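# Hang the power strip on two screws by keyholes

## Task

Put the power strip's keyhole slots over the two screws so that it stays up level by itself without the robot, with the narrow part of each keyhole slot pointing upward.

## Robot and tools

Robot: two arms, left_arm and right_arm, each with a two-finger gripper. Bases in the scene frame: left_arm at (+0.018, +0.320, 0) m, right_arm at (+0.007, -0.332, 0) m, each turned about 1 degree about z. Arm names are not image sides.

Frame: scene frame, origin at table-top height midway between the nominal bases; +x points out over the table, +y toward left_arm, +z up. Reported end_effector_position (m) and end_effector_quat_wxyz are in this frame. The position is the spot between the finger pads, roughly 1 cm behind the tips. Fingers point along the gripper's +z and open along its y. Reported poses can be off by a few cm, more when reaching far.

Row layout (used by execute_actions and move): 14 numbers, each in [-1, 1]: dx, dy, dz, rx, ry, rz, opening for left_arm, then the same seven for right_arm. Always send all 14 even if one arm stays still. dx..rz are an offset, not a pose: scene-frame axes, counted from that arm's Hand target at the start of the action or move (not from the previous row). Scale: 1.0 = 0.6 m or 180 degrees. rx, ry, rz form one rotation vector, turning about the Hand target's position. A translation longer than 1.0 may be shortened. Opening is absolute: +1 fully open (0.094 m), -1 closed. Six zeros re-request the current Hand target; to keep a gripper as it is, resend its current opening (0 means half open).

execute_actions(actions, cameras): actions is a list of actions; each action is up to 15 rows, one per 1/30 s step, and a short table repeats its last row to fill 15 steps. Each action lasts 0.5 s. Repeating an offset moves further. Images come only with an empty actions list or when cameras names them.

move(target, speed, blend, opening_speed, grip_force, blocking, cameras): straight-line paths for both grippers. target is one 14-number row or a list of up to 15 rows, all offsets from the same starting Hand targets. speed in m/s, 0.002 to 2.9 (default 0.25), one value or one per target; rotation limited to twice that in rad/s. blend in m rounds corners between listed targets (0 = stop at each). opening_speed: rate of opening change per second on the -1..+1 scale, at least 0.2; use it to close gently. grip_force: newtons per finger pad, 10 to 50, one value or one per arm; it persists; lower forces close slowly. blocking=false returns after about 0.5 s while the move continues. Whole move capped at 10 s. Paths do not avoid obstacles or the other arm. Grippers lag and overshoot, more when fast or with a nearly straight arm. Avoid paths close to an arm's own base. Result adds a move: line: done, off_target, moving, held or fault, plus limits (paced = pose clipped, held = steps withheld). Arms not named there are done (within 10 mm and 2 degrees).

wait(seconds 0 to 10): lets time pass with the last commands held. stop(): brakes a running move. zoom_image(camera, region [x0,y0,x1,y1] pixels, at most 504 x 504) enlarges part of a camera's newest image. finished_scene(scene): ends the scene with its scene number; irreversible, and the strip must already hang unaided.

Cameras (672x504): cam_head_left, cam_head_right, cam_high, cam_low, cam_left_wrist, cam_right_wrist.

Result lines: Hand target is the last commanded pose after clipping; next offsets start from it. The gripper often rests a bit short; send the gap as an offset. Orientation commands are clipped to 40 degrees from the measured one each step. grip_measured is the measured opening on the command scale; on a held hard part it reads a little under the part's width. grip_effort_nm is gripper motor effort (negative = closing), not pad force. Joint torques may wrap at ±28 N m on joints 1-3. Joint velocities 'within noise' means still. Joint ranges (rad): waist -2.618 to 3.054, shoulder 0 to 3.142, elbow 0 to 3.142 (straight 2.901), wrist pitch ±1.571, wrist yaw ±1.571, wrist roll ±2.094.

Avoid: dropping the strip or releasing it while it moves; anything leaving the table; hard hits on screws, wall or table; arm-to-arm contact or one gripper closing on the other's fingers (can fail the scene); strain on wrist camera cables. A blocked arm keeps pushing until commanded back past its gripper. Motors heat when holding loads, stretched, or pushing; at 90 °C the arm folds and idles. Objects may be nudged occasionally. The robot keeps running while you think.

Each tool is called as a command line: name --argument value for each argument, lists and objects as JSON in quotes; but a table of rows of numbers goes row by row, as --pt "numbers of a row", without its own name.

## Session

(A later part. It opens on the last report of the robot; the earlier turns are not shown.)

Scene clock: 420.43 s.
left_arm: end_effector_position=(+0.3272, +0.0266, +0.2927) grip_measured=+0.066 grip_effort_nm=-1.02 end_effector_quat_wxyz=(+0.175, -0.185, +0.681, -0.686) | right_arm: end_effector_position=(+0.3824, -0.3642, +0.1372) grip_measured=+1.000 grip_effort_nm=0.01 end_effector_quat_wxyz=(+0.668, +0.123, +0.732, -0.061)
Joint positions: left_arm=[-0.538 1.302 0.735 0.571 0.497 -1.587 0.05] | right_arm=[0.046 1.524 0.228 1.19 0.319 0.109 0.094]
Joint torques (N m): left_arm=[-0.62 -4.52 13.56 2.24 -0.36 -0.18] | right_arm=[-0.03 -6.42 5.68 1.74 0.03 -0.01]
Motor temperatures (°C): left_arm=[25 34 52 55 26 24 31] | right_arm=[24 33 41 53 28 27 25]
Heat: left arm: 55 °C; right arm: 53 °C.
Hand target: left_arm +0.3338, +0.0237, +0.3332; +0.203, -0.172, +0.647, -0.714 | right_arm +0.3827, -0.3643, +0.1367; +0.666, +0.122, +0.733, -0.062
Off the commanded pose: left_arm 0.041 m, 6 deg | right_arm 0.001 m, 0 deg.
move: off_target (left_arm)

move --target '[0.002,-0.004,-0.03,0,0,0,-0.06,0,0,0,0,0,0,1]' --speed 0.03

move --target '[0,0,-0.012,0,0,0,-0.06,0,0,0,0,0,0,1]' --speed 0.03

move --target '[0,0,-0.012,0,0,0,-0.06,0,0,0,0,0,0,1]' --speed 0.03

Scene clock: 425.10 s.
left_arm: end_effector_position=(+0.3330, +0.0231, +0.2912) grip_measured=+0.066 grip_effort_nm=-1.02 end_effector_quat_wxyz=(+0.183, -0.183, +0.676, -0.690) | right_arm: end_effector_position=(+0.3824, -0.3642, +0.1372) grip_measured=+1.000 grip_effort_nm=0.01 end_effector_quat_wxyz=(+0.668, +0.123, +0.732, -0.061)
Joint positions: left_arm=[-0.542 1.338 0.735 0.627 0.485 -1.587 0.05] | right_arm=[0.046 1.524 0.228 1.19 0.319 0.109 0.094]
Joint torques (N m): left_arm=[-0.73 -4.48 9.46 2.48 -0.25 -0.18] | right_arm=[-0.05 -6.45 5.63 1.74 0.03 -0.01]
Motor temperatures (°C): left_arm=[25 34 52 55 26 24 31] | right_arm=[24 33 41 53 28 27 25]
Heat: left arm: 55 °C; right arm: 53 °C.
Hand target: left_arm +0.3349, +0.0212, +0.3154; +0.203, -0.171, +0.647, -0.714 | right_arm +0.3827, -0.3643, +0.1367; +0.666, +0.122, +0.733, -0.062
Off the commanded pose: left_arm 0.024 m, 5 deg | right_arm 0.001 m, 0 deg.
move: off_target (left_arm)

Scene clock: 425.97 s.
left_arm: end_effector_position=(+0.3341, +0.0229, +0.2905) grip_measured=+0.066 grip_effort_nm=-1.02 end_effector_quat_wxyz=(+0.187, -0.181, +0.672, -0.694) | right_arm: end_effector_position=(+0.3824, -0.3642, +0.1372) grip_measured=+1.000 grip_effort_nm=0.01 end_effector_quat_wxyz=(+0.668, +0.123, +0.732, -0.061)
Joint positions: left_arm=[-0.542 1.348 0.726 0.658 0.482 -1.587 0.05] | right_arm=[0.046 1.524 0.228 1.19 0.319 0.109 0.094]
Joint torques (N m): left_arm=[-0.55 -4.22 8.46 2.47 -0.18 -0.18] | right_arm=[-0.08 -6.46 5.67 1.76 0.04 -0.01]
Motor temperatures (°C): left_arm=[25 34 52 55 26 24 31] | right_arm=[24 33 41 53 28 27 25]
Heat: left arm: 55 °C; right arm: 53 °C.
Hand target: left_arm +0.3349, +0.0212, +0.3081; +0.203, -0.171, +0.647, -0.714 | right_arm +0.3827, -0.3643, +0.1367; +0.666, +0.122, +0.733, -0.062
Off the commanded pose: left_arm 0.018 m, 4 deg | right_arm 0.001 m, 0 deg.
move: off_target (left_arm)

Scene clock: 426.87 s.
left_arm: end_effector_position=(+0.3339, +0.0232, +0.2895) grip_measured=+0.066 grip_effort_nm=-1.02 end_effector_quat_wxyz=(+0.191, -0.178, +0.665, -0.700) | right_arm: end_effector_position=(+0.3824, -0.3642, +0.1372) grip_measured=+1.000 grip_effort_nm=0.01 end_effector_quat_wxyz=(+0.668, +0.123, +0.732, -0.061)
Joint positions: left_arm=[-0.542 1.358 0.708 0.709 0.481 -1.593 0.05] | right_arm=[0.046 1.524 0.228 1.19 0.319 0.109 0.094]
Joint torques (N m): left_arm=[-1.1 -3.73 8.01 2.29 -0.22 -0.09] | right_arm=[-0.02 -6.45 5.71 1.74 0.04 -0.02]
Motor temperatures (°C): left_arm=[25 34 52 55 26 24 31] | right_arm=[24 33 41 53 28 27 25]
Heat: left arm: 55 °C; right arm: 53 °C.
Hand target: left_arm +0.3349, +0.0212, +0.3008; +0.203, -0.171, +0.647, -0.714 | right_arm +0.3827, -0.3643, +0.1367; +0.666, +0.122, +0.733, -0.062
Off the commanded pose: left_arm 0.012 m, 3 deg | right_arm 0.001 m, 0 deg.
move: off_target (left_arm)

wait --seconds 0 --cameras '["cam_head_left","cam_head_right","cam_low"]'

zoom_image --camera "cam_head_right" --region '[170, 80, 290, 200]'

zoom_image --camera "cam_low" --region '[280, 140, 430, 290]'

Scene clock: 431.47 s.
left_arm: end_effector_position=(+0.3339, +0.0232, +0.2896) grip_measured=+0.066 grip_effort_nm=-1.02 end_effector_quat_wxyz=(+0.191, -0.177, +0.665, -0.700) | right_arm: end_effector_position=(+0.3824, -0.3642, +0.1372) grip_measured=+1.000 grip_effort_nm=0.01 end_effector_quat_wxyz=(+0.668, +0.123, +0.732, -0.061)
Joint positions: left_arm=[-0.542 1.358 0.708 0.709 0.481 -1.593 0.05] | right_arm=[0.046 1.524 0.228 1.19 0.319 0.109 0.094]
Joint torques (N m): left_arm=[-0.75 -3.77 7.97 2.32 -0.25 -0.08] | right_arm=[-0.03 -6.45 5.68 1.75 0.03 -0.02]
Motor temperatures (°C): left_arm=[25 34 51 56 26 24 31] | right_arm=[24 33 41 53 28 27 25]
Heat: left arm: 56 °C; right arm: 53 °C.
Hand target: left_arm +0.3349, +0.0212, +0.3009; +0.203, -0.171, +0.647, -0.714 | right_arm +0.3827, -0.3643, +0.1367; +0.666, +0.122, +0.733, -0.062
Tool commands: left_gripper/opening=-0.06 right_gripper/opening=+1.0
Off the commanded pose: left_arm 0.012 m, 3 deg | right_arm 0.001 m, 0 deg.
Images, in order (width x height): cam_head_left 672x504, cam_head_right 672x504, cam_low 672x504.

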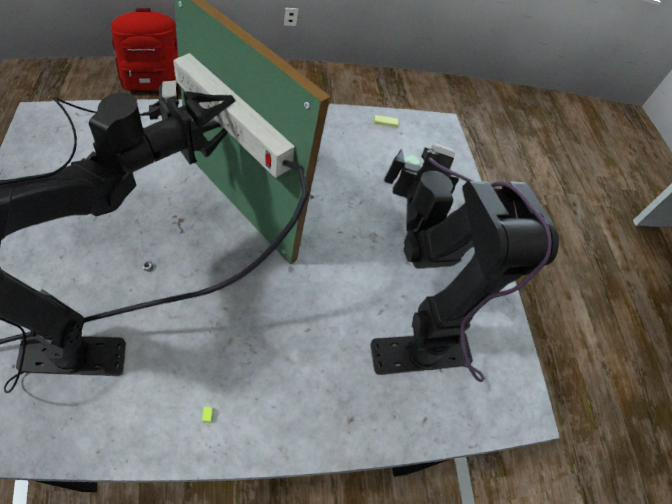

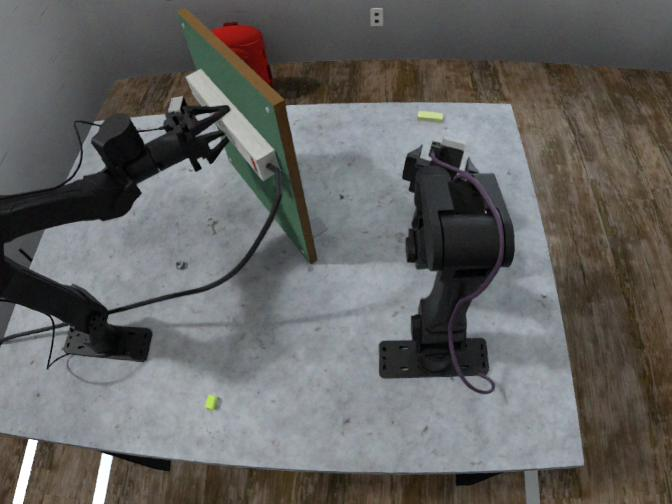

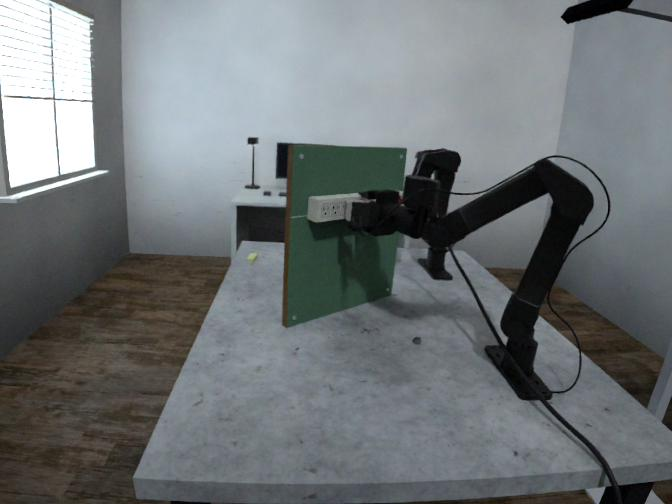

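Scaled by 4.200 from the camera's 672x504 image, which has a finer 960x720 frame.

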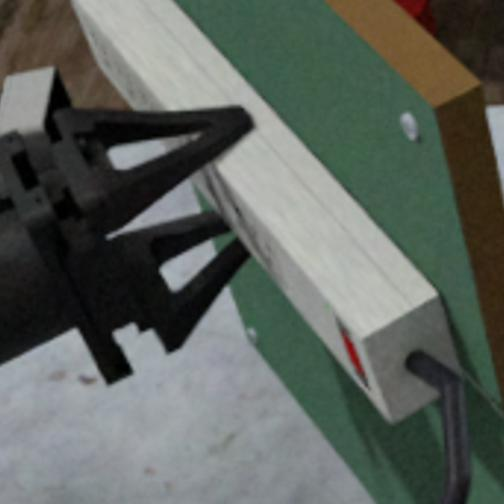

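Scaled by 3.360 from the camera's 672x504 image, which has a finer 960x720 frame.

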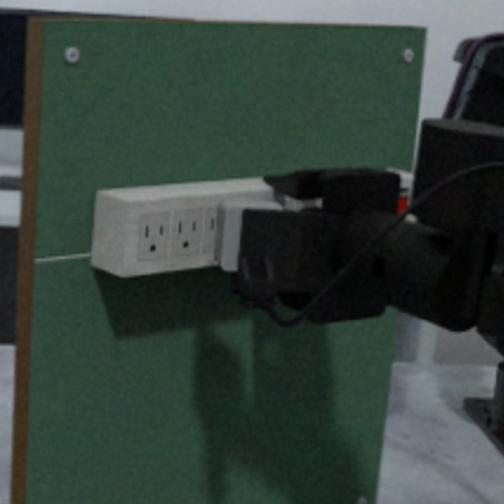

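move --pt "-0.016 0.031 0.002 0 0 0 -0.06 0 0 0 0 0 0 1" --pt "-0.016 0.031 -0.02 0 0 0 -0.06 0 0 0 0 0 0 1" --speed 0.05

Scene clock: 437.47 s.
left_arm: end_effector_position=(+0.3242, +0.0352, +0.2651) grip_measured=+0.066 grip_effort_nm=-1.02 end_effector_quat_wxyz=(+0.180, -0.184, +0.675, -0.691) | right_arm: end_effector_position=(+0.3824, -0.3642, +0.1372) grip_measured=+1.000 grip_effort_nm=0.01 end_effector_quat_wxyz=(+0.668, +0.123, +0.732, -0.061)
Joint positions: left_arm=[-0.519 1.33 0.615 0.739 0.511 -1.594 0.05] | right_arm=[0.046 1.524 0.228 1.19 0.319 0.109 0.094]
Joint torques (N m): left_arm=[0.68 -5.18 8.01 2.44 -0.09 -0.13] | right_arm=[-0.02 -6.43 5.67 1.75 0.03 -0.03]
Motor temperatures (°C): left_arm=[25 34 51 57 26 24 31] | right_arm=[24 33 41 53 28 27 25]
Heat: left arm: 57 °C; right arm: 53 °C.
Hand target: left_arm +0.3253, +0.0398, +0.2890; +0.203, -0.171, +0.647, -0.714 | right_arm +0.3827, -0.3643, +0.1367; +0.666, +0.122, +0.733, -0.062
Off the commanded pose: left_arm 0.024 m, 5 deg | right_arm 0.001 m, 0 deg.
move: off_target (left_arm)

move --pt "0 0 0.05 0 0 0 -0.06 0 0 0 0 0 0 1" --pt "0 0 0.03 0 0 0 -0.06 0 0 0 0 0 0 1" --speed 0.06

Scene clock: 445.60 s.
left_arm: end_effector_position=(+0.3215, +0.0368, +0.2762) grip_measured=+0.066 grip_effort_nm=-1.02 end_effector_quat_wxyz=(+0.177, -0.187, +0.679, -0.688) | right_arm: end_effector_position=(+0.3824, -0.3642, +0.1372) grip_measured=+1.000 grip_effort_nm=0.01 end_effector_quat_wxyz=(+0.668, +0.123, +0.732, -0.061)
Joint positions: left_arm=[-0.519 1.286 0.646 0.65 0.511 -1.594 0.05] | right_arm=[0.046 1.524 0.228 1.19 0.319 0.109 0.094]
Joint torques (N m): left_arm=[0.73 -4.89 9.85 2.47 -0.07 -0.16] | right_arm=[-0.03 -6.42 5.65 1.76 0.02 -0.02]
Motor temperatures (°C): left_arm=[25 34 49 57 26 24 31] | right_arm=[24 33 41 53 28 27 25]
Heat: left arm: 57 °C; right arm: 53 °C.
Hand target: left_arm +0.3254, +0.0398, +0.3068; +0.203, -0.171, +0.647, -0.714 | right_arm +0.3827, -0.3643, +0.1367; +0.666, +0.122, +0.733, -0.062
Off the commanded pose: left_arm 0.031 m, 6 deg | right_arm 0.001 m, 0 deg.
move: off_target (left_arm)

move --target '[0.012,-0.023,0.012,0,0,0,-0.06,0,0,0,0,0,0,1]' --speed 0.04

wait --seconds 0 --cameras '["cam_head_left","cam_head_right","cam_low"]'

zoom_image --camera "cam_head_right" --region '[170, 80, 290, 200]'

zoom_image --camera "cam_low" --region '[280, 140, 430, 290]'

Scene clock: 452.53 s.
left_arm: end_effector_position=(+0.3250, +0.0301, +0.2741) grip_measured=+0.066 grip_effort_nm=-1.02 end_effector_quat_wxyz=(+0.174, -0.189, +0.681, -0.686) | right_arm: end_effector_position=(+0.3824, -0.3642, +0.1372) grip_measured=+1.000 grip_effort_nm=0.01 end_effector_quat_wxyz=(+0.668, +0.123, +0.732, -0.061)
Joint positions: left_arm=[-0.533 1.315 0.667 0.648 0.499 -1.594 0.05] | right_arm=[0.046 1.524 0.228 1.19 0.319 0.109 0.094]
Joint torques (N m): left_arm=[-0.53 -4.27 13.2 2.37 -0.36 -0.13] | right_arm=[-0.02 -6.42 5.67 1.74 0.03 -0.02]
Motor temperatures (°C): left_arm=[25 34 51 57 26 24 31] | right_arm=[24 33 41 53 28 27 25]
Heat: left arm: 57 °C; right arm: 53 °C.
Hand target: left_arm +0.3326, +0.0260, +0.3141; +0.203, -0.172, +0.647, -0.714 | right_arm +0.3827, -0.3643, +0.1367; +0.666, +0.122, +0.733, -0.062
Off the commanded pose: left_arm 0.041 m, 6 deg | right_arm 0.001 m, 0 deg.
move: off_target (left_arm)

Scene clock: 452.53 s.
left_arm: end_effector_position=(+0.3250, +0.0301, +0.2741) grip_measured=+0.066 grip_effort_nm=-1.02 end_effector_quat_wxyz=(+0.174, -0.189, +0.681, -0.686) | right_arm: end_effector_position=(+0.3824, -0.3642, +0.1372) grip_measured=+1.000 grip_effort_nm=0.01 end_effector_quat_wxyz=(+0.668, +0.123, +0.732, -0.061)
Joint positions: left_arm=[-0.533 1.315 0.667 0.648 0.499 -1.594 0.05] | right_arm=[0.046 1.524 0.228 1.19 0.319 0.109 0.094]
Joint torques (N m): left_arm=[-0.53 -4.27 13.2 2.37 -0.36 -0.13] | right_arm=[-0.02 -6.42 5.67 1.74 0.03 -0.02]
Motor temperatures (°C): left_arm=[25 34 51 57 26 24 31] | right_arm=[24 33 41 53 28 27 25]
Heat: left arm: 57 °C; right arm: 53 °C.
Hand target: left_arm +0.3326, +0.0260, +0.3141; +0.203, -0.172, +0.647, -0.714 | right_arm +0.3827, -0.3643, +0.1367; +0.666, +0.122, +0.733, -0.062
Tool commands: left_gripper/opening=-0.06 right_gripper/opening=+1.0
Off the commanded pose: left_arm 0.041 m, 6 deg | right_arm 0.001 m, 0 deg.
Images, in order (width x height): cam_head_left 672x504, cam_head_right 672x504, cam_low 672x504.

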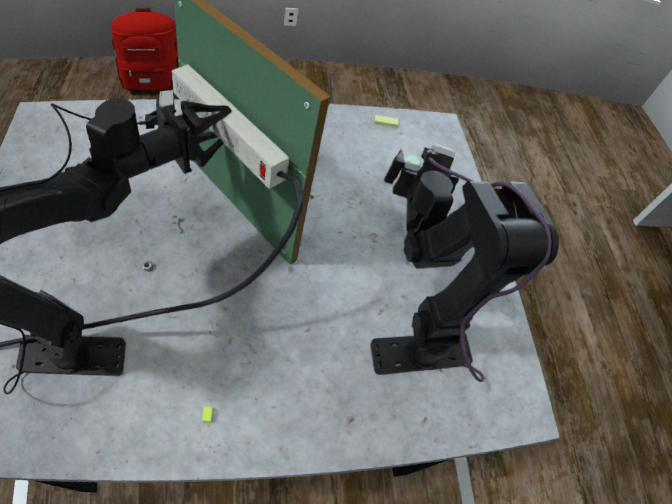

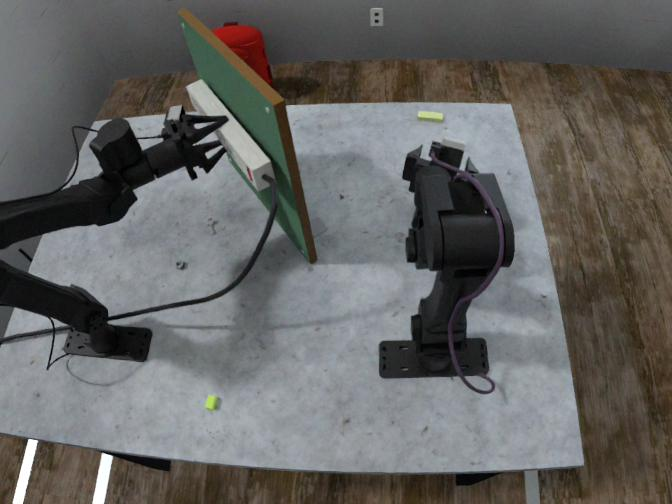

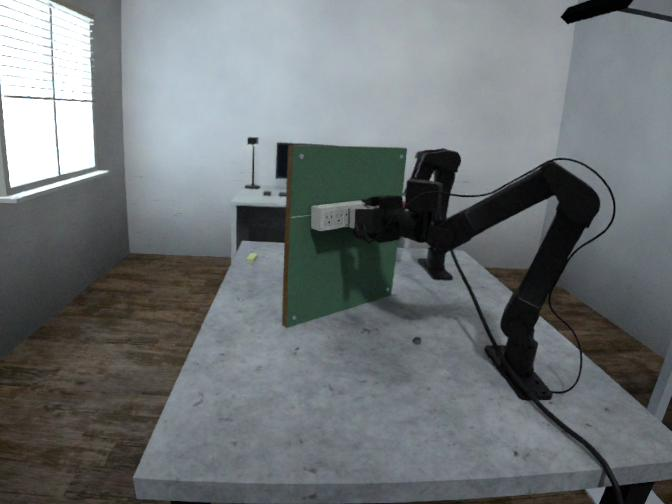

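Scaled by 4.200 from the camera's 672x504 image, which has a finer 960x720 frame.

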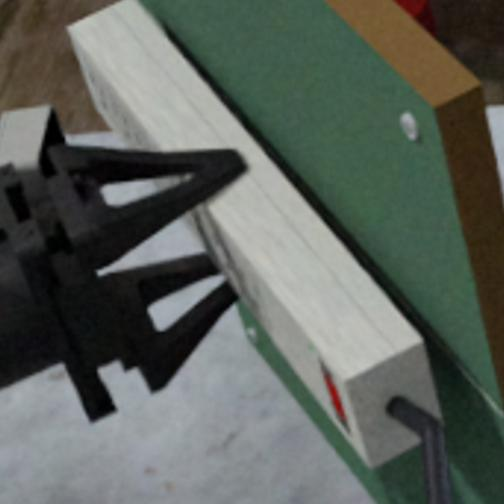

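Scaled by 3.360 from the camera's 672x504 image, which has a finer 960x720 frame.

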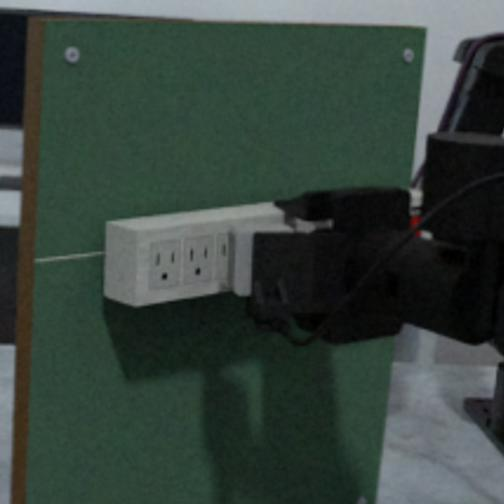

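move --target '[0.009,-0.017,0.012,0,0,0,-0.06,0,0,0,0,0,0,1]' --speed 0.04

Scene clock: 460.10 s.
left_arm: end_effector_position=(+0.3271, +0.0243, +0.2776) grip_measured=+0.066 grip_effort_nm=-1.02 end_effector_quat_wxyz=(+0.173, -0.191, +0.683, -0.684) | right_arm: end_effector_position=(+0.3824, -0.3642, +0.1372) grip_measured=+1.000 grip_effort_nm=0.01 end_effector_quat_wxyz=(+0.668, +0.123, +0.732, -0.061)
Joint positions: left_arm=[-0.549 1.327 0.697 0.624 0.482 -1.594 0.05] | right_arm=[0.046 1.524 0.228 1.19 0.319 0.109 0.094]
Joint torques (N m): left_arm=[-0.88 -3.44 15.41 2.32 -0.27 -0.14] | right_arm=[-0.05 -6.43 5.65 1.75 0.03 -0.01]
Motor temperatures (°C): left_arm=[25 34 52 57 26 24 31] | right_arm=[24 33 41 53 28 27 25]
Heat: left arm: 57 °C; right arm: 53 °C.
Hand target: left_arm +0.3379, +0.0158, +0.3214; +0.203, -0.171, +0.647, -0.714 | right_arm +0.3827, -0.3643, +0.1367; +0.666, +0.122, +0.733, -0.062
Off the commanded pose: left_arm 0.046 m, 7 deg | right_arm 0.001 m, 0 deg.
move: off_target (left_arm)

move --target '[0,0,-0.025,0,0,0,-0.06,0,0,0,0,0,0,1]' --speed 0.03

move --target '[0,0,-0.012,0,0,0,-0.06,0,0,0,0,0,0,1]' --speed 0.03

move --target '[0,0,-0.008,0,0,0,-0.06,0,0,0,0,0,0,1]' --speed 0.03

move --target '[0,0,-0.008,0,0,0,-0.06,0,0,0,0,0,0,1]' --speed 0.03

Scene clock: 466.20 s.
left_arm: end_effector_position=(+0.3273, +0.0237, +0.2780) grip_measured=+0.066 grip_effort_nm=-1.02 end_effector_quat_wxyz=(+0.173, -0.189, +0.682, -0.685) | right_arm: end_effector_position=(+0.3824, -0.3642, +0.1372) grip_measured=+1.000 grip_effort_nm=0.01 end_effector_quat_wxyz=(+0.668, +0.123, +0.732, -0.061)
Joint positions: left_arm=[-0.549 1.331 0.697 0.633 0.485 -1.594 0.05] | right_arm=[0.046 1.524 0.228 1.19 0.319 0.109 0.094]
Joint torques (N m): left_arm=[-0.95 -1.83 11.7 2.77 -0.34 -0.11] | right_arm=[-0.03 -6.46 5.7 1.76 0.04 -0.01]
Motor temperatures (°C): left_arm=[25 34 55 58 26 24 31] | right_arm=[24 33 41 53 28 27 25]
Heat: left arm: 58 °C; right arm: 53 °C.
Hand target: left_arm +0.3379, +0.0158, +0.3064; +0.203, -0.171, +0.647, -0.715 | right_arm +0.3827, -0.3643, +0.1367; +0.666, +0.122, +0.733, -0.062
Off the commanded pose: left_arm 0.031 m, 7 deg | right_arm 0.001 m, 0 deg.
move: off_target (left_arm)

Scene clock: 467.17 s.
left_arm: end_effector_position=(+0.3272, +0.0237, +0.2775) grip_measured=+0.066 grip_effort_nm=-1.02 end_effector_quat_wxyz=(+0.174, -0.184, +0.678, -0.690) | right_arm: end_effector_position=(+0.3824, -0.3642, +0.1372) grip_measured=+1.000 grip_effort_nm=0.01 end_effector_quat_wxyz=(+0.668, +0.123, +0.732, -0.061)
Joint positions: left_arm=[-0.545 1.34 0.686 0.669 0.493 -1.596 0.05] | right_arm=[0.046 1.524 0.228 1.19 0.319 0.109 0.094]
Joint torques (N m): left_arm=[-1.11 -1.24 10.84 2.77 -0.44 -0.06] | right_arm=[-0.05 -6.41 5.68 1.75 0.03 -0.02]
Motor temperatures (°C): left_arm=[25 33 55 58 26 24 31] | right_arm=[24 33 41 53 28 27 25]
Heat: left arm: 58 °C; right arm: 53 °C.
Hand target: left_arm +0.3379, +0.0158, +0.2992; +0.203, -0.172, +0.647, -0.714 | right_arm +0.3827, -0.3643, +0.1367; +0.666, +0.122, +0.733, -0.062
Off the commanded pose: left_arm 0.025 m, 6 deg | right_arm 0.001 m, 0 deg.
move: off_target (left_arm)

Scene clock: 468.10 s.
left_arm: end_effector_position=(+0.3271, +0.0238, +0.2770) grip_measured=+0.066 grip_effort_nm=-1.02 end_effector_quat_wxyz=(+0.176, -0.181, +0.673, -0.695) | right_arm: end_effector_position=(+0.3824, -0.3642, +0.1372) grip_measured=+1.000 grip_effort_nm=0.01 end_effector_quat_wxyz=(+0.668, +0.123, +0.732, -0.061)
Joint positions: left_arm=[-0.544 1.35 0.673 0.71 0.497 -1.601 0.05] | right_arm=[0.046 1.524 0.228 1.19 0.319 0.109 0.094]
Joint torques (N m): left_arm=[-1.5 -0.9 11.03 2.58 -0.54 -0.01] | right_arm=[-0.02 -6.46 5.67 1.75 0.04 -0.02]
Motor temperatures (°C): left_arm=[25 33 55 58 26 24 32] | right_arm=[24 33 41 53 28 27 25]
Heat: left arm: 58 °C; right arm: 53 °C.
Hand target: left_arm +0.3379, +0.0158, +0.2944; +0.203, -0.171, +0.647, -0.715 | right_arm +0.3827, -0.3643, +0.1367; +0.666, +0.122, +0.733, -0.062
Off the commanded pose: left_arm 0.022 m, 5 deg | right_arm 0.001 m, 0 deg.
move: off_target (left_arm)

Scene clock: 469.03 s.
left_arm: end_effector_position=(+0.3269, +0.0241, +0.2763) grip_measured=+0.066 grip_effort_nm=-1.02 end_effector_quat_wxyz=(+0.178, -0.178, +0.668, -0.700) | right_arm: end_effector_position=(+0.3824, -0.3642, +0.1372) grip_measured=+1.000 grip_effort_nm=0.01 end_effector_quat_wxyz=(+0.668, +0.123, +0.732, -0.061)
Joint positions: left_arm=[-0.544 1.359 0.659 0.751 0.497 -1.606 0.05] | right_arm=[0.046 1.524 0.228 1.19 0.319 0.109 0.094]
Joint torques (N m): left_arm=[-1.13 -0.96 10.93 2.49 -0.52 0.07] | right_arm=[-0.05 -6.41 5.67 1.76 0.03 -0.01]
Motor temperatures (°C): left_arm=[25 33 55 58 26 24 32] | right_arm=[24 33 41 53 28 27 25]
Heat: left arm: 58 °C; right arm: 53 °C.
Hand target: left_arm +0.3379, +0.0159, +0.2895; +0.203, -0.172, +0.647, -0.714 | right_arm +0.3827, -0.3643, +0.1367; +0.666, +0.122, +0.733, -0.062
Off the commanded pose: left_arm 0.019 m, 4 deg | right_arm 0.001 m, 0 deg.
move: off_target (left_arm)

move --target '[0,0,-0.01,0.024,0.015,0,-0.06,0,0,0,0,0,0,1]' --speed 0.03 --cameras '["cam_head_left","cam_head_right","cam_low"]'

zoom_image --camera "cam_head_right" --region '[170, 80, 290, 200]'

zoom_image --camera "cam_low" --region '[280, 140, 430, 290]'

zoom_image --camera "cam_head_left" --region '[160, 60, 300, 200]'

Scene clock: 475.23 s.
left_arm: end_effector_position=(+0.3269, +0.0241, +0.2714) grip_measured=+0.066 grip_effort_nm=-1.02 end_effector_quat_wxyz=(+0.184, -0.172, +0.684, -0.685) | right_arm: end_effector_position=(+0.3824, -0.3642, +0.1372) grip_measured=+1.000 grip_effort_nm=0.01 end_effector_quat_wxyz=(+0.668, +0.123, +0.732, -0.061)
Joint positions: left_arm=[-0.543 1.348 0.673 0.681 0.498 -1.558 0.05] | right_arm=[0.046 1.524 0.228 1.19 0.319 0.109 0.094]
Joint torques (N m): left_arm=[-1.31 -2.5 13.81 1.53 -0.53 -0.05] | right_arm=[-0.05 -6.45 5.65 1.75 0.03 -0.03]
Motor temperatures (°C): left_arm=[25 33 54 59 26 24 32] | right_arm=[24 33 41 53 28 27 25]
Heat: left arm: 59 °C; right arm: 53 °C.
Hand target: left_arm +0.3380, +0.0159, +0.2835; +0.194, -0.181, +0.678, -0.685 | right_arm +0.3827, -0.3643, +0.1367; +0.666, +0.122, +0.733, -0.062
Off the commanded pose: left_arm 0.018 m, 2 deg | right_arm 0.001 m, 0 deg.
move: off_target (left_arm)
Images, in order (width x height): cam_head_left 672x504, cam_head_right 672x504, cam_low 672x504.

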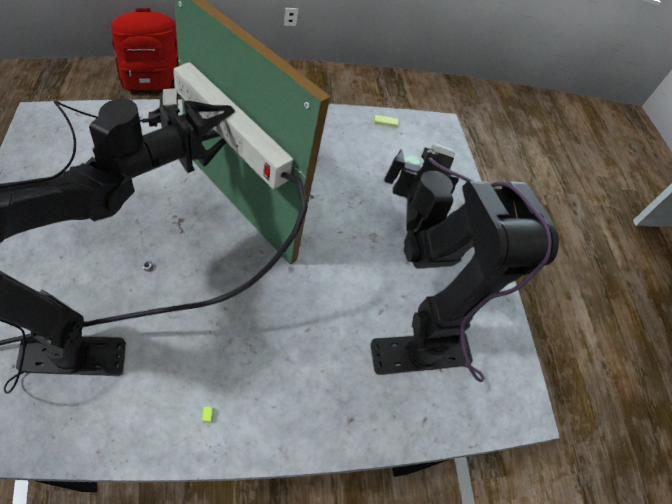

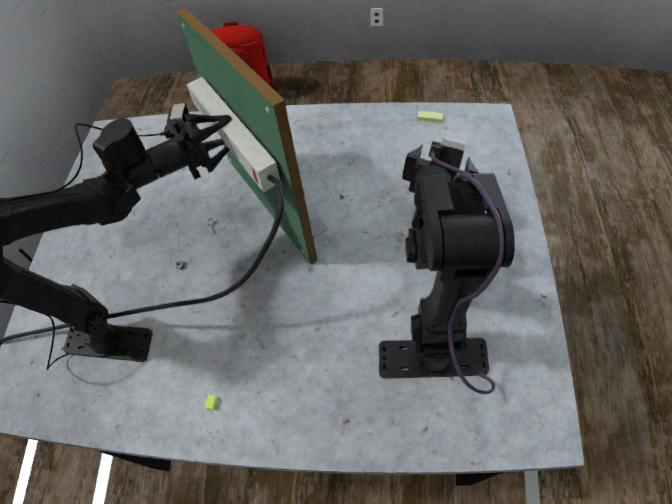

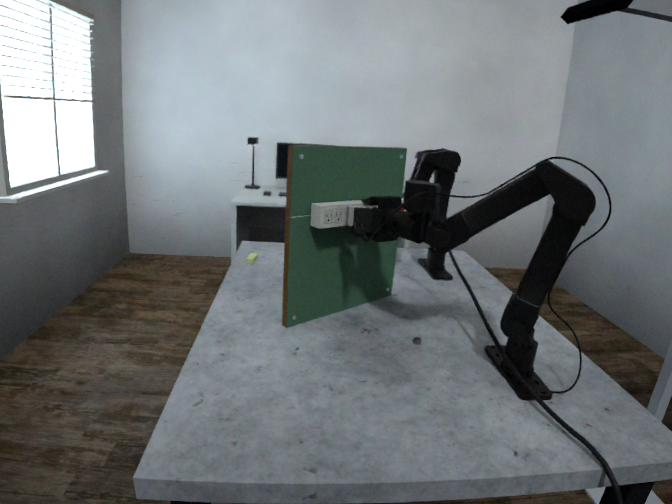

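Scaled by 4.200 from the camera's 672x504 image, which has a finer 960x720 frame.

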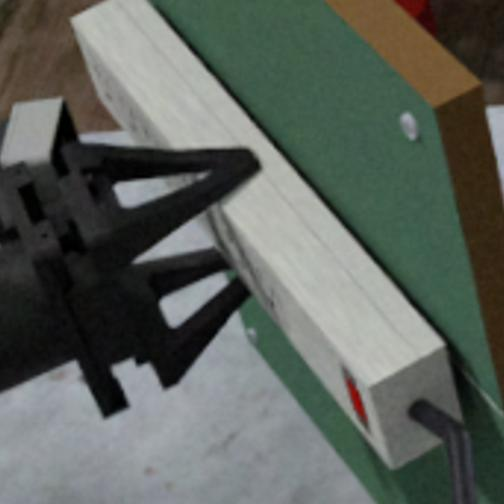

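Scaled by 3.360 from the camera's 672x504 image, which has a finer 960x720 frame.

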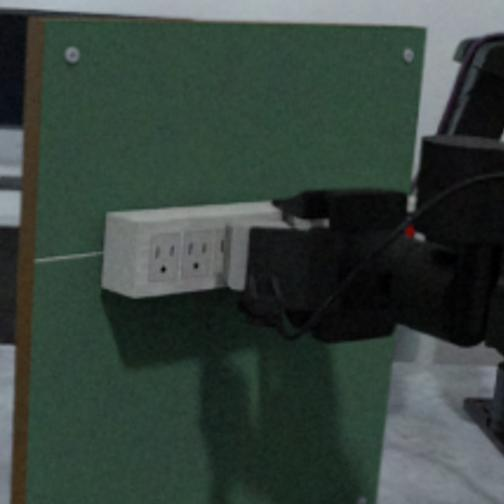

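Scaled by 3.600 from the camera's 672x504 image, which has a finer 960x720 frame.

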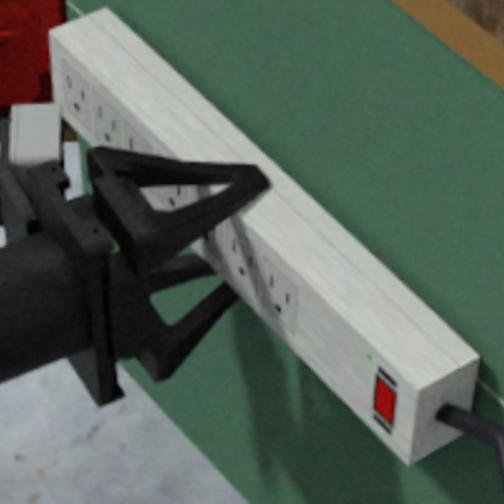

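move --pt "-0.012 0.025 0.02 -0.003 0.006 0 -0.06 0 0 0 0 0 0 1" --pt "0.008 0.034 0.02 -0.003 0.006 0 -0.06 0 0 0 0 0 0 1" --speed 0.05 --cameras '["cam_head_left","cam_head_right","cam_low"]'

zoom_image --camera "cam_head_right" --region '[170, 80, 290, 200]'

zoom_image --camera "cam_low" --region '[280, 140, 430, 290]'

zoom_image --camera "cam_head_left" --region '[160, 60, 300, 200]'

Scene clock: 501.37 s.
left_arm: end_effector_position=(+0.3345, +0.0386, +0.2533) grip_measured=+0.066 grip_effort_nm=-1.02 end_effector_quat_wxyz=(+0.163, -0.206, +0.710, -0.653) | right_arm: end_effector_position=(+0.3824, -0.3642, +0.1372) grip_measured=+1.000 grip_effort_nm=0.01 end_effector_quat_wxyz=(+0.668, +0.123, +0.732, -0.061)
Joint positions: left_arm=[-0.491 1.327 0.692 0.526 0.531 -1.553 0.05] | right_arm=[0.046 1.524 0.228 1.19 0.319 0.109 0.094]
Joint torques (N m): left_arm=[0.38 -5.09 13.33 2.33 0.01 -0.31] | right_arm=[-0.03 -6.43 5.68 1.75 0.03 -0.01]
Motor temperatures (°C): left_arm=[25 32 58 54 27 24 32] | right_arm=[24 33 41 53 28 27 25]
Heat: left arm: 58 °C; right arm: 53 °C.
Hand target: left_arm +0.3427, +0.0362, +0.2955; +0.187, -0.188, +0.677, -0.687 | right_arm +0.3827, -0.3643, +0.1367; +0.666, +0.122, +0.733, -0.062
Off the commanded pose: left_arm 0.043 m, 6 deg | right_arm 0.001 m, 0 deg.
move: off_target (left_arm)
Images, in order (width x height): cam_head_left 672x504, cam_head_right 672x504, cam_low 672x504.

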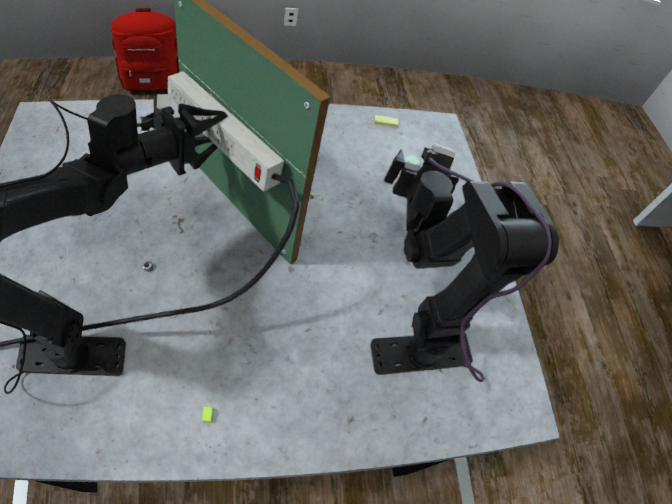

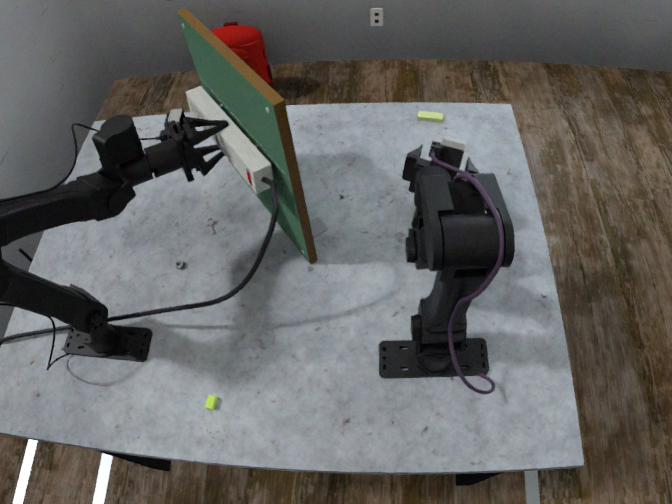

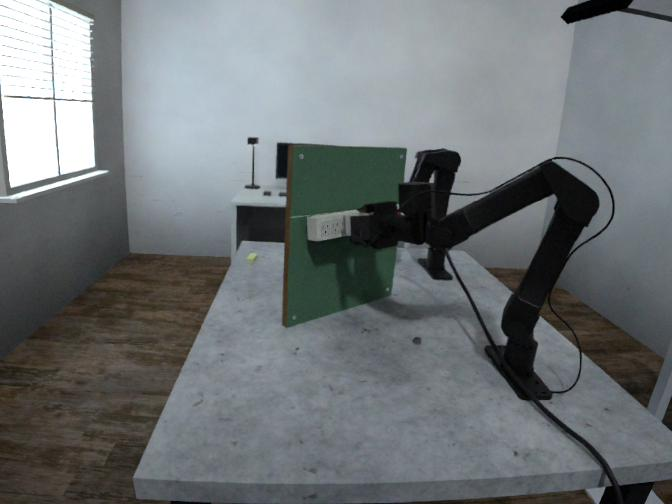

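Scaled by 4.200 from the camera's 672x504 image, which has a finer 960x720 frame.

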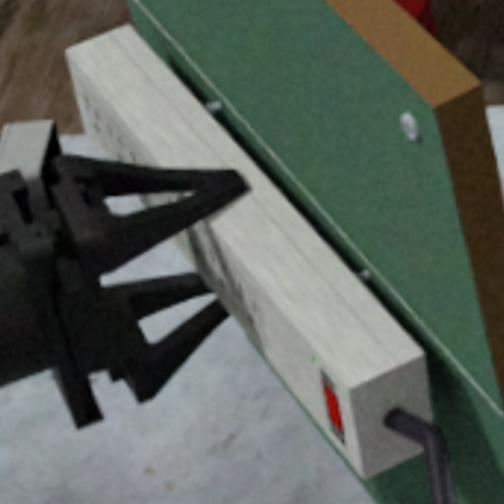

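Scaled by 3.360 from the camera's 672x504 image, which has a finer 960x720 frame.

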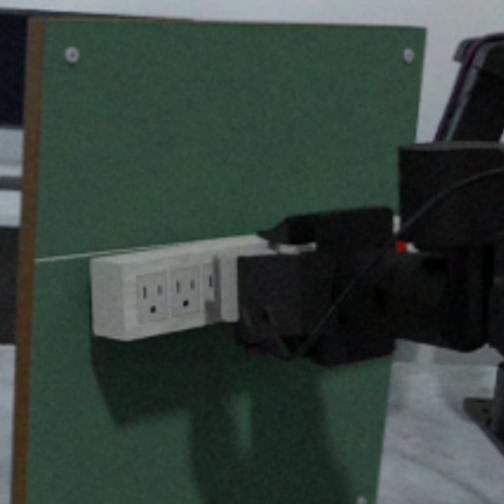

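Scaled by 3.600 from the camera's 672x504 image, which has a finer 960x720 frame.

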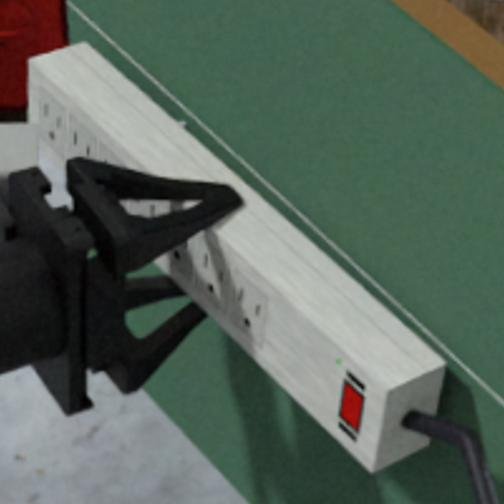

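move --pt "-0.004 0.008 0.05 0 0 0 -0.06 0 0 0 0 0 0 1" --pt "-0.004 0.008 0.02 0 0 0 -0.06 0 0 0 0 0 0 1" --speed 0.06

Scene clock: 508.87 s.
left_arm: end_effector_position=(+0.3376, +0.0381, +0.2866) grip_measured=+0.066 grip_effort_nm=-1.02 end_effector_quat_wxyz=(+0.169, -0.195, +0.702, -0.664) | right_arm: end_effector_position=(+0.3824, -0.3642, +0.1372) grip_measured=+1.000 grip_effort_nm=0.01 end_effector_quat_wxyz=(+0.668, +0.123, +0.732, -0.061)
Joint positions: left_arm=[-0.483 1.302 0.779 0.45 0.546 -1.554 0.05] | right_arm=[0.046 1.524 0.228 1.19 0.319 0.109 0.094]
Joint torques (N m): left_arm=[0.62 -5.09 8.13 2.41 -0.02 -0.32] | right_arm=[-0.05 -6.45 5.71 1.73 0.04 -0.02]
Motor temperatures (°C): left_arm=[25 32 57 56 26 24 32] | right_arm=[24 33 41 53 28 27 25]
Heat: left arm: 57 °C; right arm: 53 °C.
Hand target: left_arm +0.3403, +0.0410, +0.3075; +0.186, -0.188, +0.677, -0.687 | right_arm +0.3827, -0.3643, +0.1367; +0.666, +0.122, +0.733, -0.062
Off the commanded pose: left_arm 0.021 m, 4 deg | right_arm 0.001 m, 0 deg.
move: off_target (left_arm)

move --target '[0.012,-0.023,0.0,-0.006,-0.004,0,-0.06,0,0,0,0,0,0,1]' --speed 0.05 --cameras '["cam_head_left","cam_head_right","cam_low"]'

zoom_image --camera "cam_head_right" --region '[170, 80, 290, 200]'

zoom_image --camera "cam_low" --region '[280, 140, 430, 290]'

Scene clock: 515.87 s.
left_arm: end_effector_position=(+0.3423, +0.0341, +0.2819) grip_measured=+0.066 grip_effort_nm=-1.02 end_effector_quat_wxyz=(+0.169, -0.195, +0.701, -0.665) | right_arm: end_effector_position=(+0.3824, -0.3642, +0.1372) grip_measured=+1.000 grip_effort_nm=0.01 end_effector_quat_wxyz=(+0.668, +0.123, +0.732, -0.061)
Joint positions: left_arm=[-0.487 1.335 0.779 0.487 0.543 -1.558 0.05] | right_arm=[0.046 1.524 0.228 1.19 0.319 0.109 0.094]
Joint torques (N m): left_arm=[-1.24 -3.55 9.92 2.7 -0.32 -0.38] | right_arm=[-0.03 -6.45 5.67 1.75 0.03 -0.02]
Motor temperatures (°C): left_arm=[25 32 55 56 26 24 32] | right_arm=[24 33 41 53 28 27 25]
Heat: left arm: 56 °C; right arm: 53 °C.
Hand target: left_arm +0.3476, +0.0272, +0.3074; +0.189, -0.185, +0.669, -0.694 | right_arm +0.3827, -0.3643, +0.1367; +0.666, +0.122, +0.733, -0.062
Off the commanded pose: left_arm 0.027 m, 6 deg | right_arm 0.001 m, 0 deg.
move: off_target (left_arm)
Images, in order (width x height): cam_head_left 672x504, cam_head_right 672x504, cam_low 672x504.

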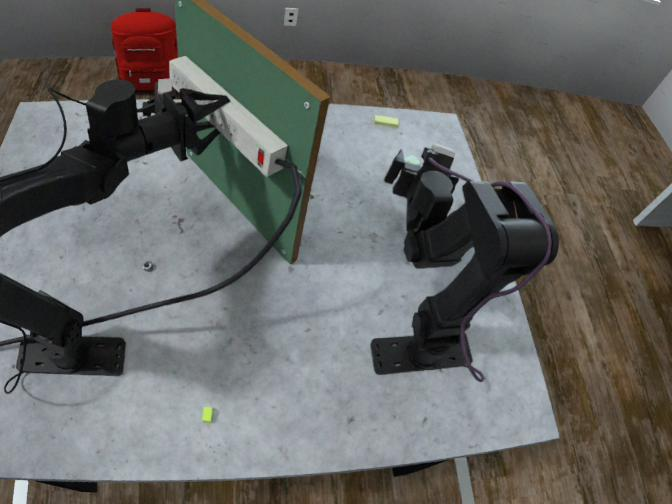

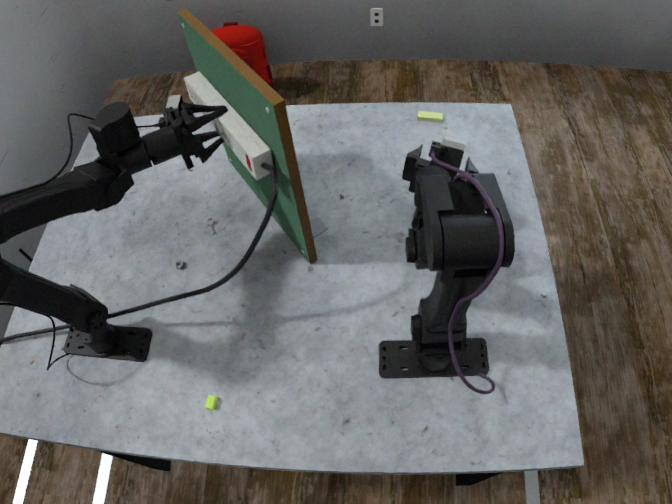

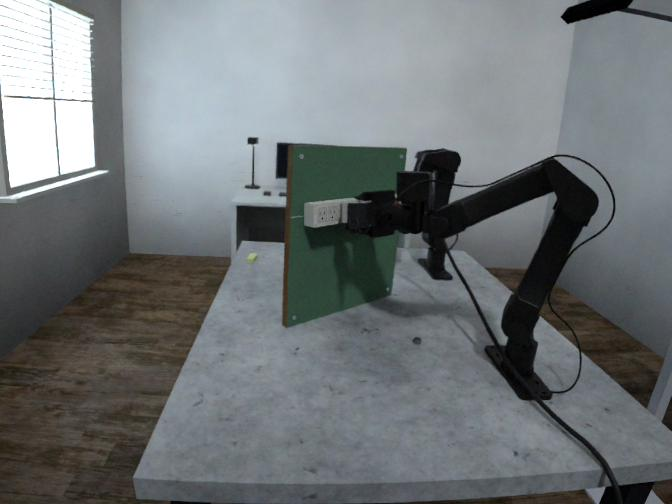

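Scaled by 4.200 from the camera's 672x504 image, which has a finer 960x720 frame.

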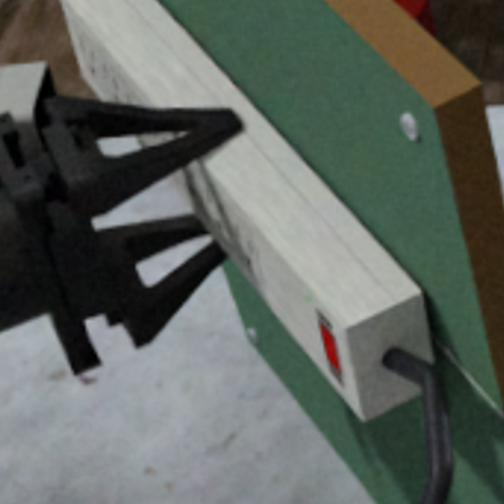

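Scaled by 3.360 from the camera's 672x504 image, which has a finer 960x720 frame.

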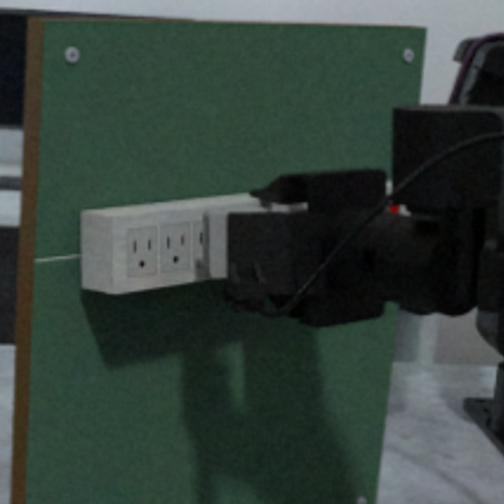

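move --pt "-0.018 0.01 -0.005 0 0 0 -0.06 0 0 0 0 0 0 1" --pt "-0.025 0.01 -0.018 0 0 0 -0.06 0 0 0 0 0 0 1" --speed 0.05

Scene clock: 522.63 s.
left_arm: end_effector_position=(+0.3348, +0.0321, +0.2659) grip_measured=+0.066 grip_effort_nm=-1.02 end_effector_quat_wxyz=(+0.167, -0.198, +0.701, -0.665) | right_arm: end_effector_position=(+0.3824, -0.3642, +0.1372) grip_measured=+1.000 grip_effort_nm=0.01 end_effector_quat_wxyz=(+0.668, +0.123, +0.732, -0.061)
Joint positions: left_arm=[-0.509 1.335 0.715 0.55 0.52 -1.565 0.05] | right_arm=[0.046 1.524 0.228 1.19 0.319 0.109 0.094]
Joint torques (N m): left_arm=[-0.61 -7.01 8.28 2.42 -0.2 -0.32] | right_arm=[-0.03 -6.46 5.67 1.74 0.03 -0.02]
Motor temperatures (°C): left_arm=[25 32 54 59 26 24 32] | right_arm=[24 33 41 53 28 27 25]
Heat: left arm: 59 °C; right arm: 53 °C.
Hand target: left_arm +0.3326, +0.0333, +0.2966; +0.189, -0.185, +0.669, -0.694 | right_arm +0.3827, -0.3643, +0.1367; +0.666, +0.122, +0.733, -0.062
Off the commanded pose: left_arm 0.031 m, 6 deg | right_arm 0.001 m, 0 deg.
move: off_target (left_arm)

move --pt "0.0 0.003 0.04 -0.008 -0.005 0 -0.06 0 0 0 0 0 0 1" --pt "0.0 0.003 0.015 -0.008 -0.005 0 -0.06 0 0 0 0 0 0 1" --pt "0.01 -0.017 0.015 -0.008 -0.005 0 -0.06 0 0 0 0 0 0 1" --speed 0.05 --cameras '["cam_head_left","cam_head_right","cam_low"]'

zoom_image --camera "cam_head_right" --region '[170, 80, 290, 200]'

zoom_image --camera "cam_low" --region '[280, 140, 430, 290]'

zoom_image --camera "cam_head_left" --region '[160, 60, 300, 200]'

Scene clock: 530.63 s.
left_arm: end_effector_position=(+0.3324, +0.0281, +0.2751) grip_measured=+0.066 grip_effort_nm=-1.02 end_effector_quat_wxyz=(+0.170, -0.191, +0.690, -0.677) | right_arm: end_effector_position=(+0.3824, -0.3642, +0.1372) grip_measured=+1.000 grip_effort_nm=0.01 end_effector_quat_wxyz=(+0.668, +0.123, +0.732, -0.061)
Joint positions: left_arm=[-0.524 1.334 0.715 0.589 0.51 -1.58 0.05] | right_arm=[0.046 1.524 0.228 1.19 0.319 0.109 0.094]
Joint torques (N m): left_arm=[-1.06 -3.86 11.55 2.46 -0.34 -0.32] | right_arm=[-0.08 -6.42 5.7 1.75 0.03 -0.01]
Motor temperatures (°C): left_arm=[25 32 53 61 26 24 32] | right_arm=[24 33 41 54 28 27 25]
Heat: left arm: 61 °C; right arm: 54 °C.
Hand target: left_arm +0.3386, +0.0231, +0.3057; +0.192, -0.182, +0.659, -0.704 | right_arm +0.3827, -0.3643, +0.1367; +0.666, +0.122, +0.733, -0.062
Off the commanded pose: left_arm 0.032 m, 5 deg | right_arm 0.001 m, 0 deg.
move: off_target (left_arm)
Images, in order (width x height): cam_head_left 672x504, cam_head_right 672x504, cam_low 672x504.

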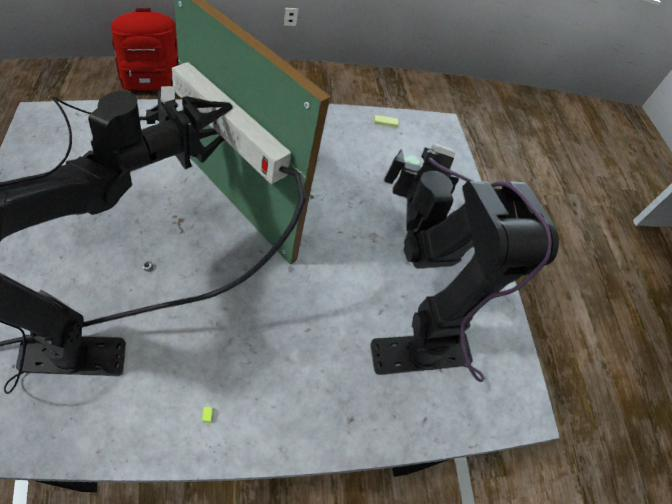

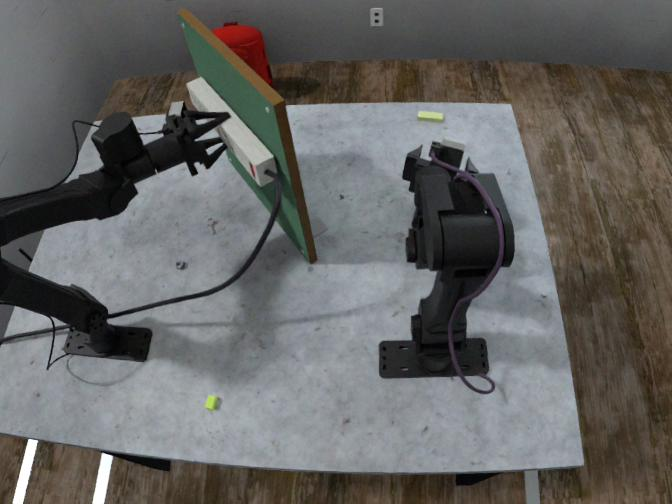

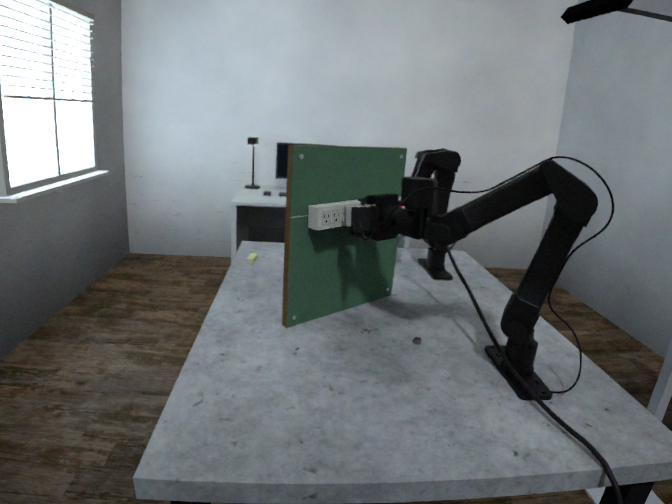

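Scaled by 4.200 from the camera's 672x504 image, which has a finer 960x720 frame.

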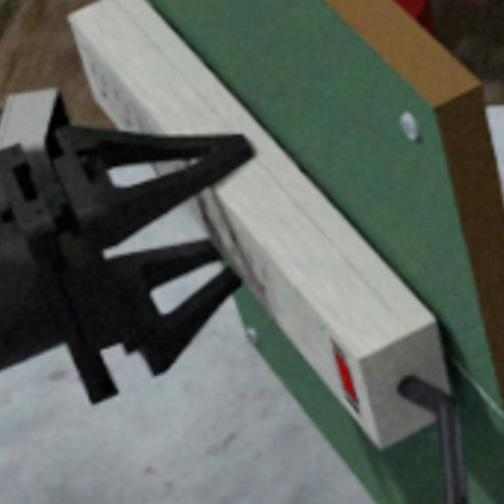

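Scaled by 3.360 from the camera's 672x504 image, which has a finer 960x720 frame.

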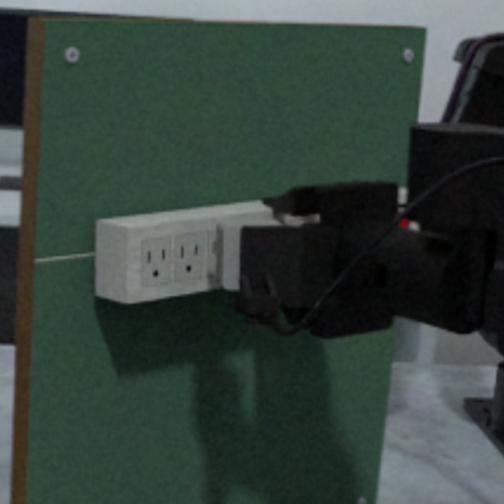

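Scaled by 3.600 from the camera's 672x504 image, which has a finer 960x720 frame.

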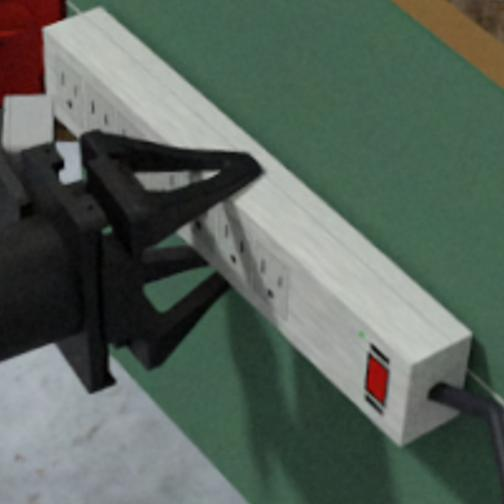

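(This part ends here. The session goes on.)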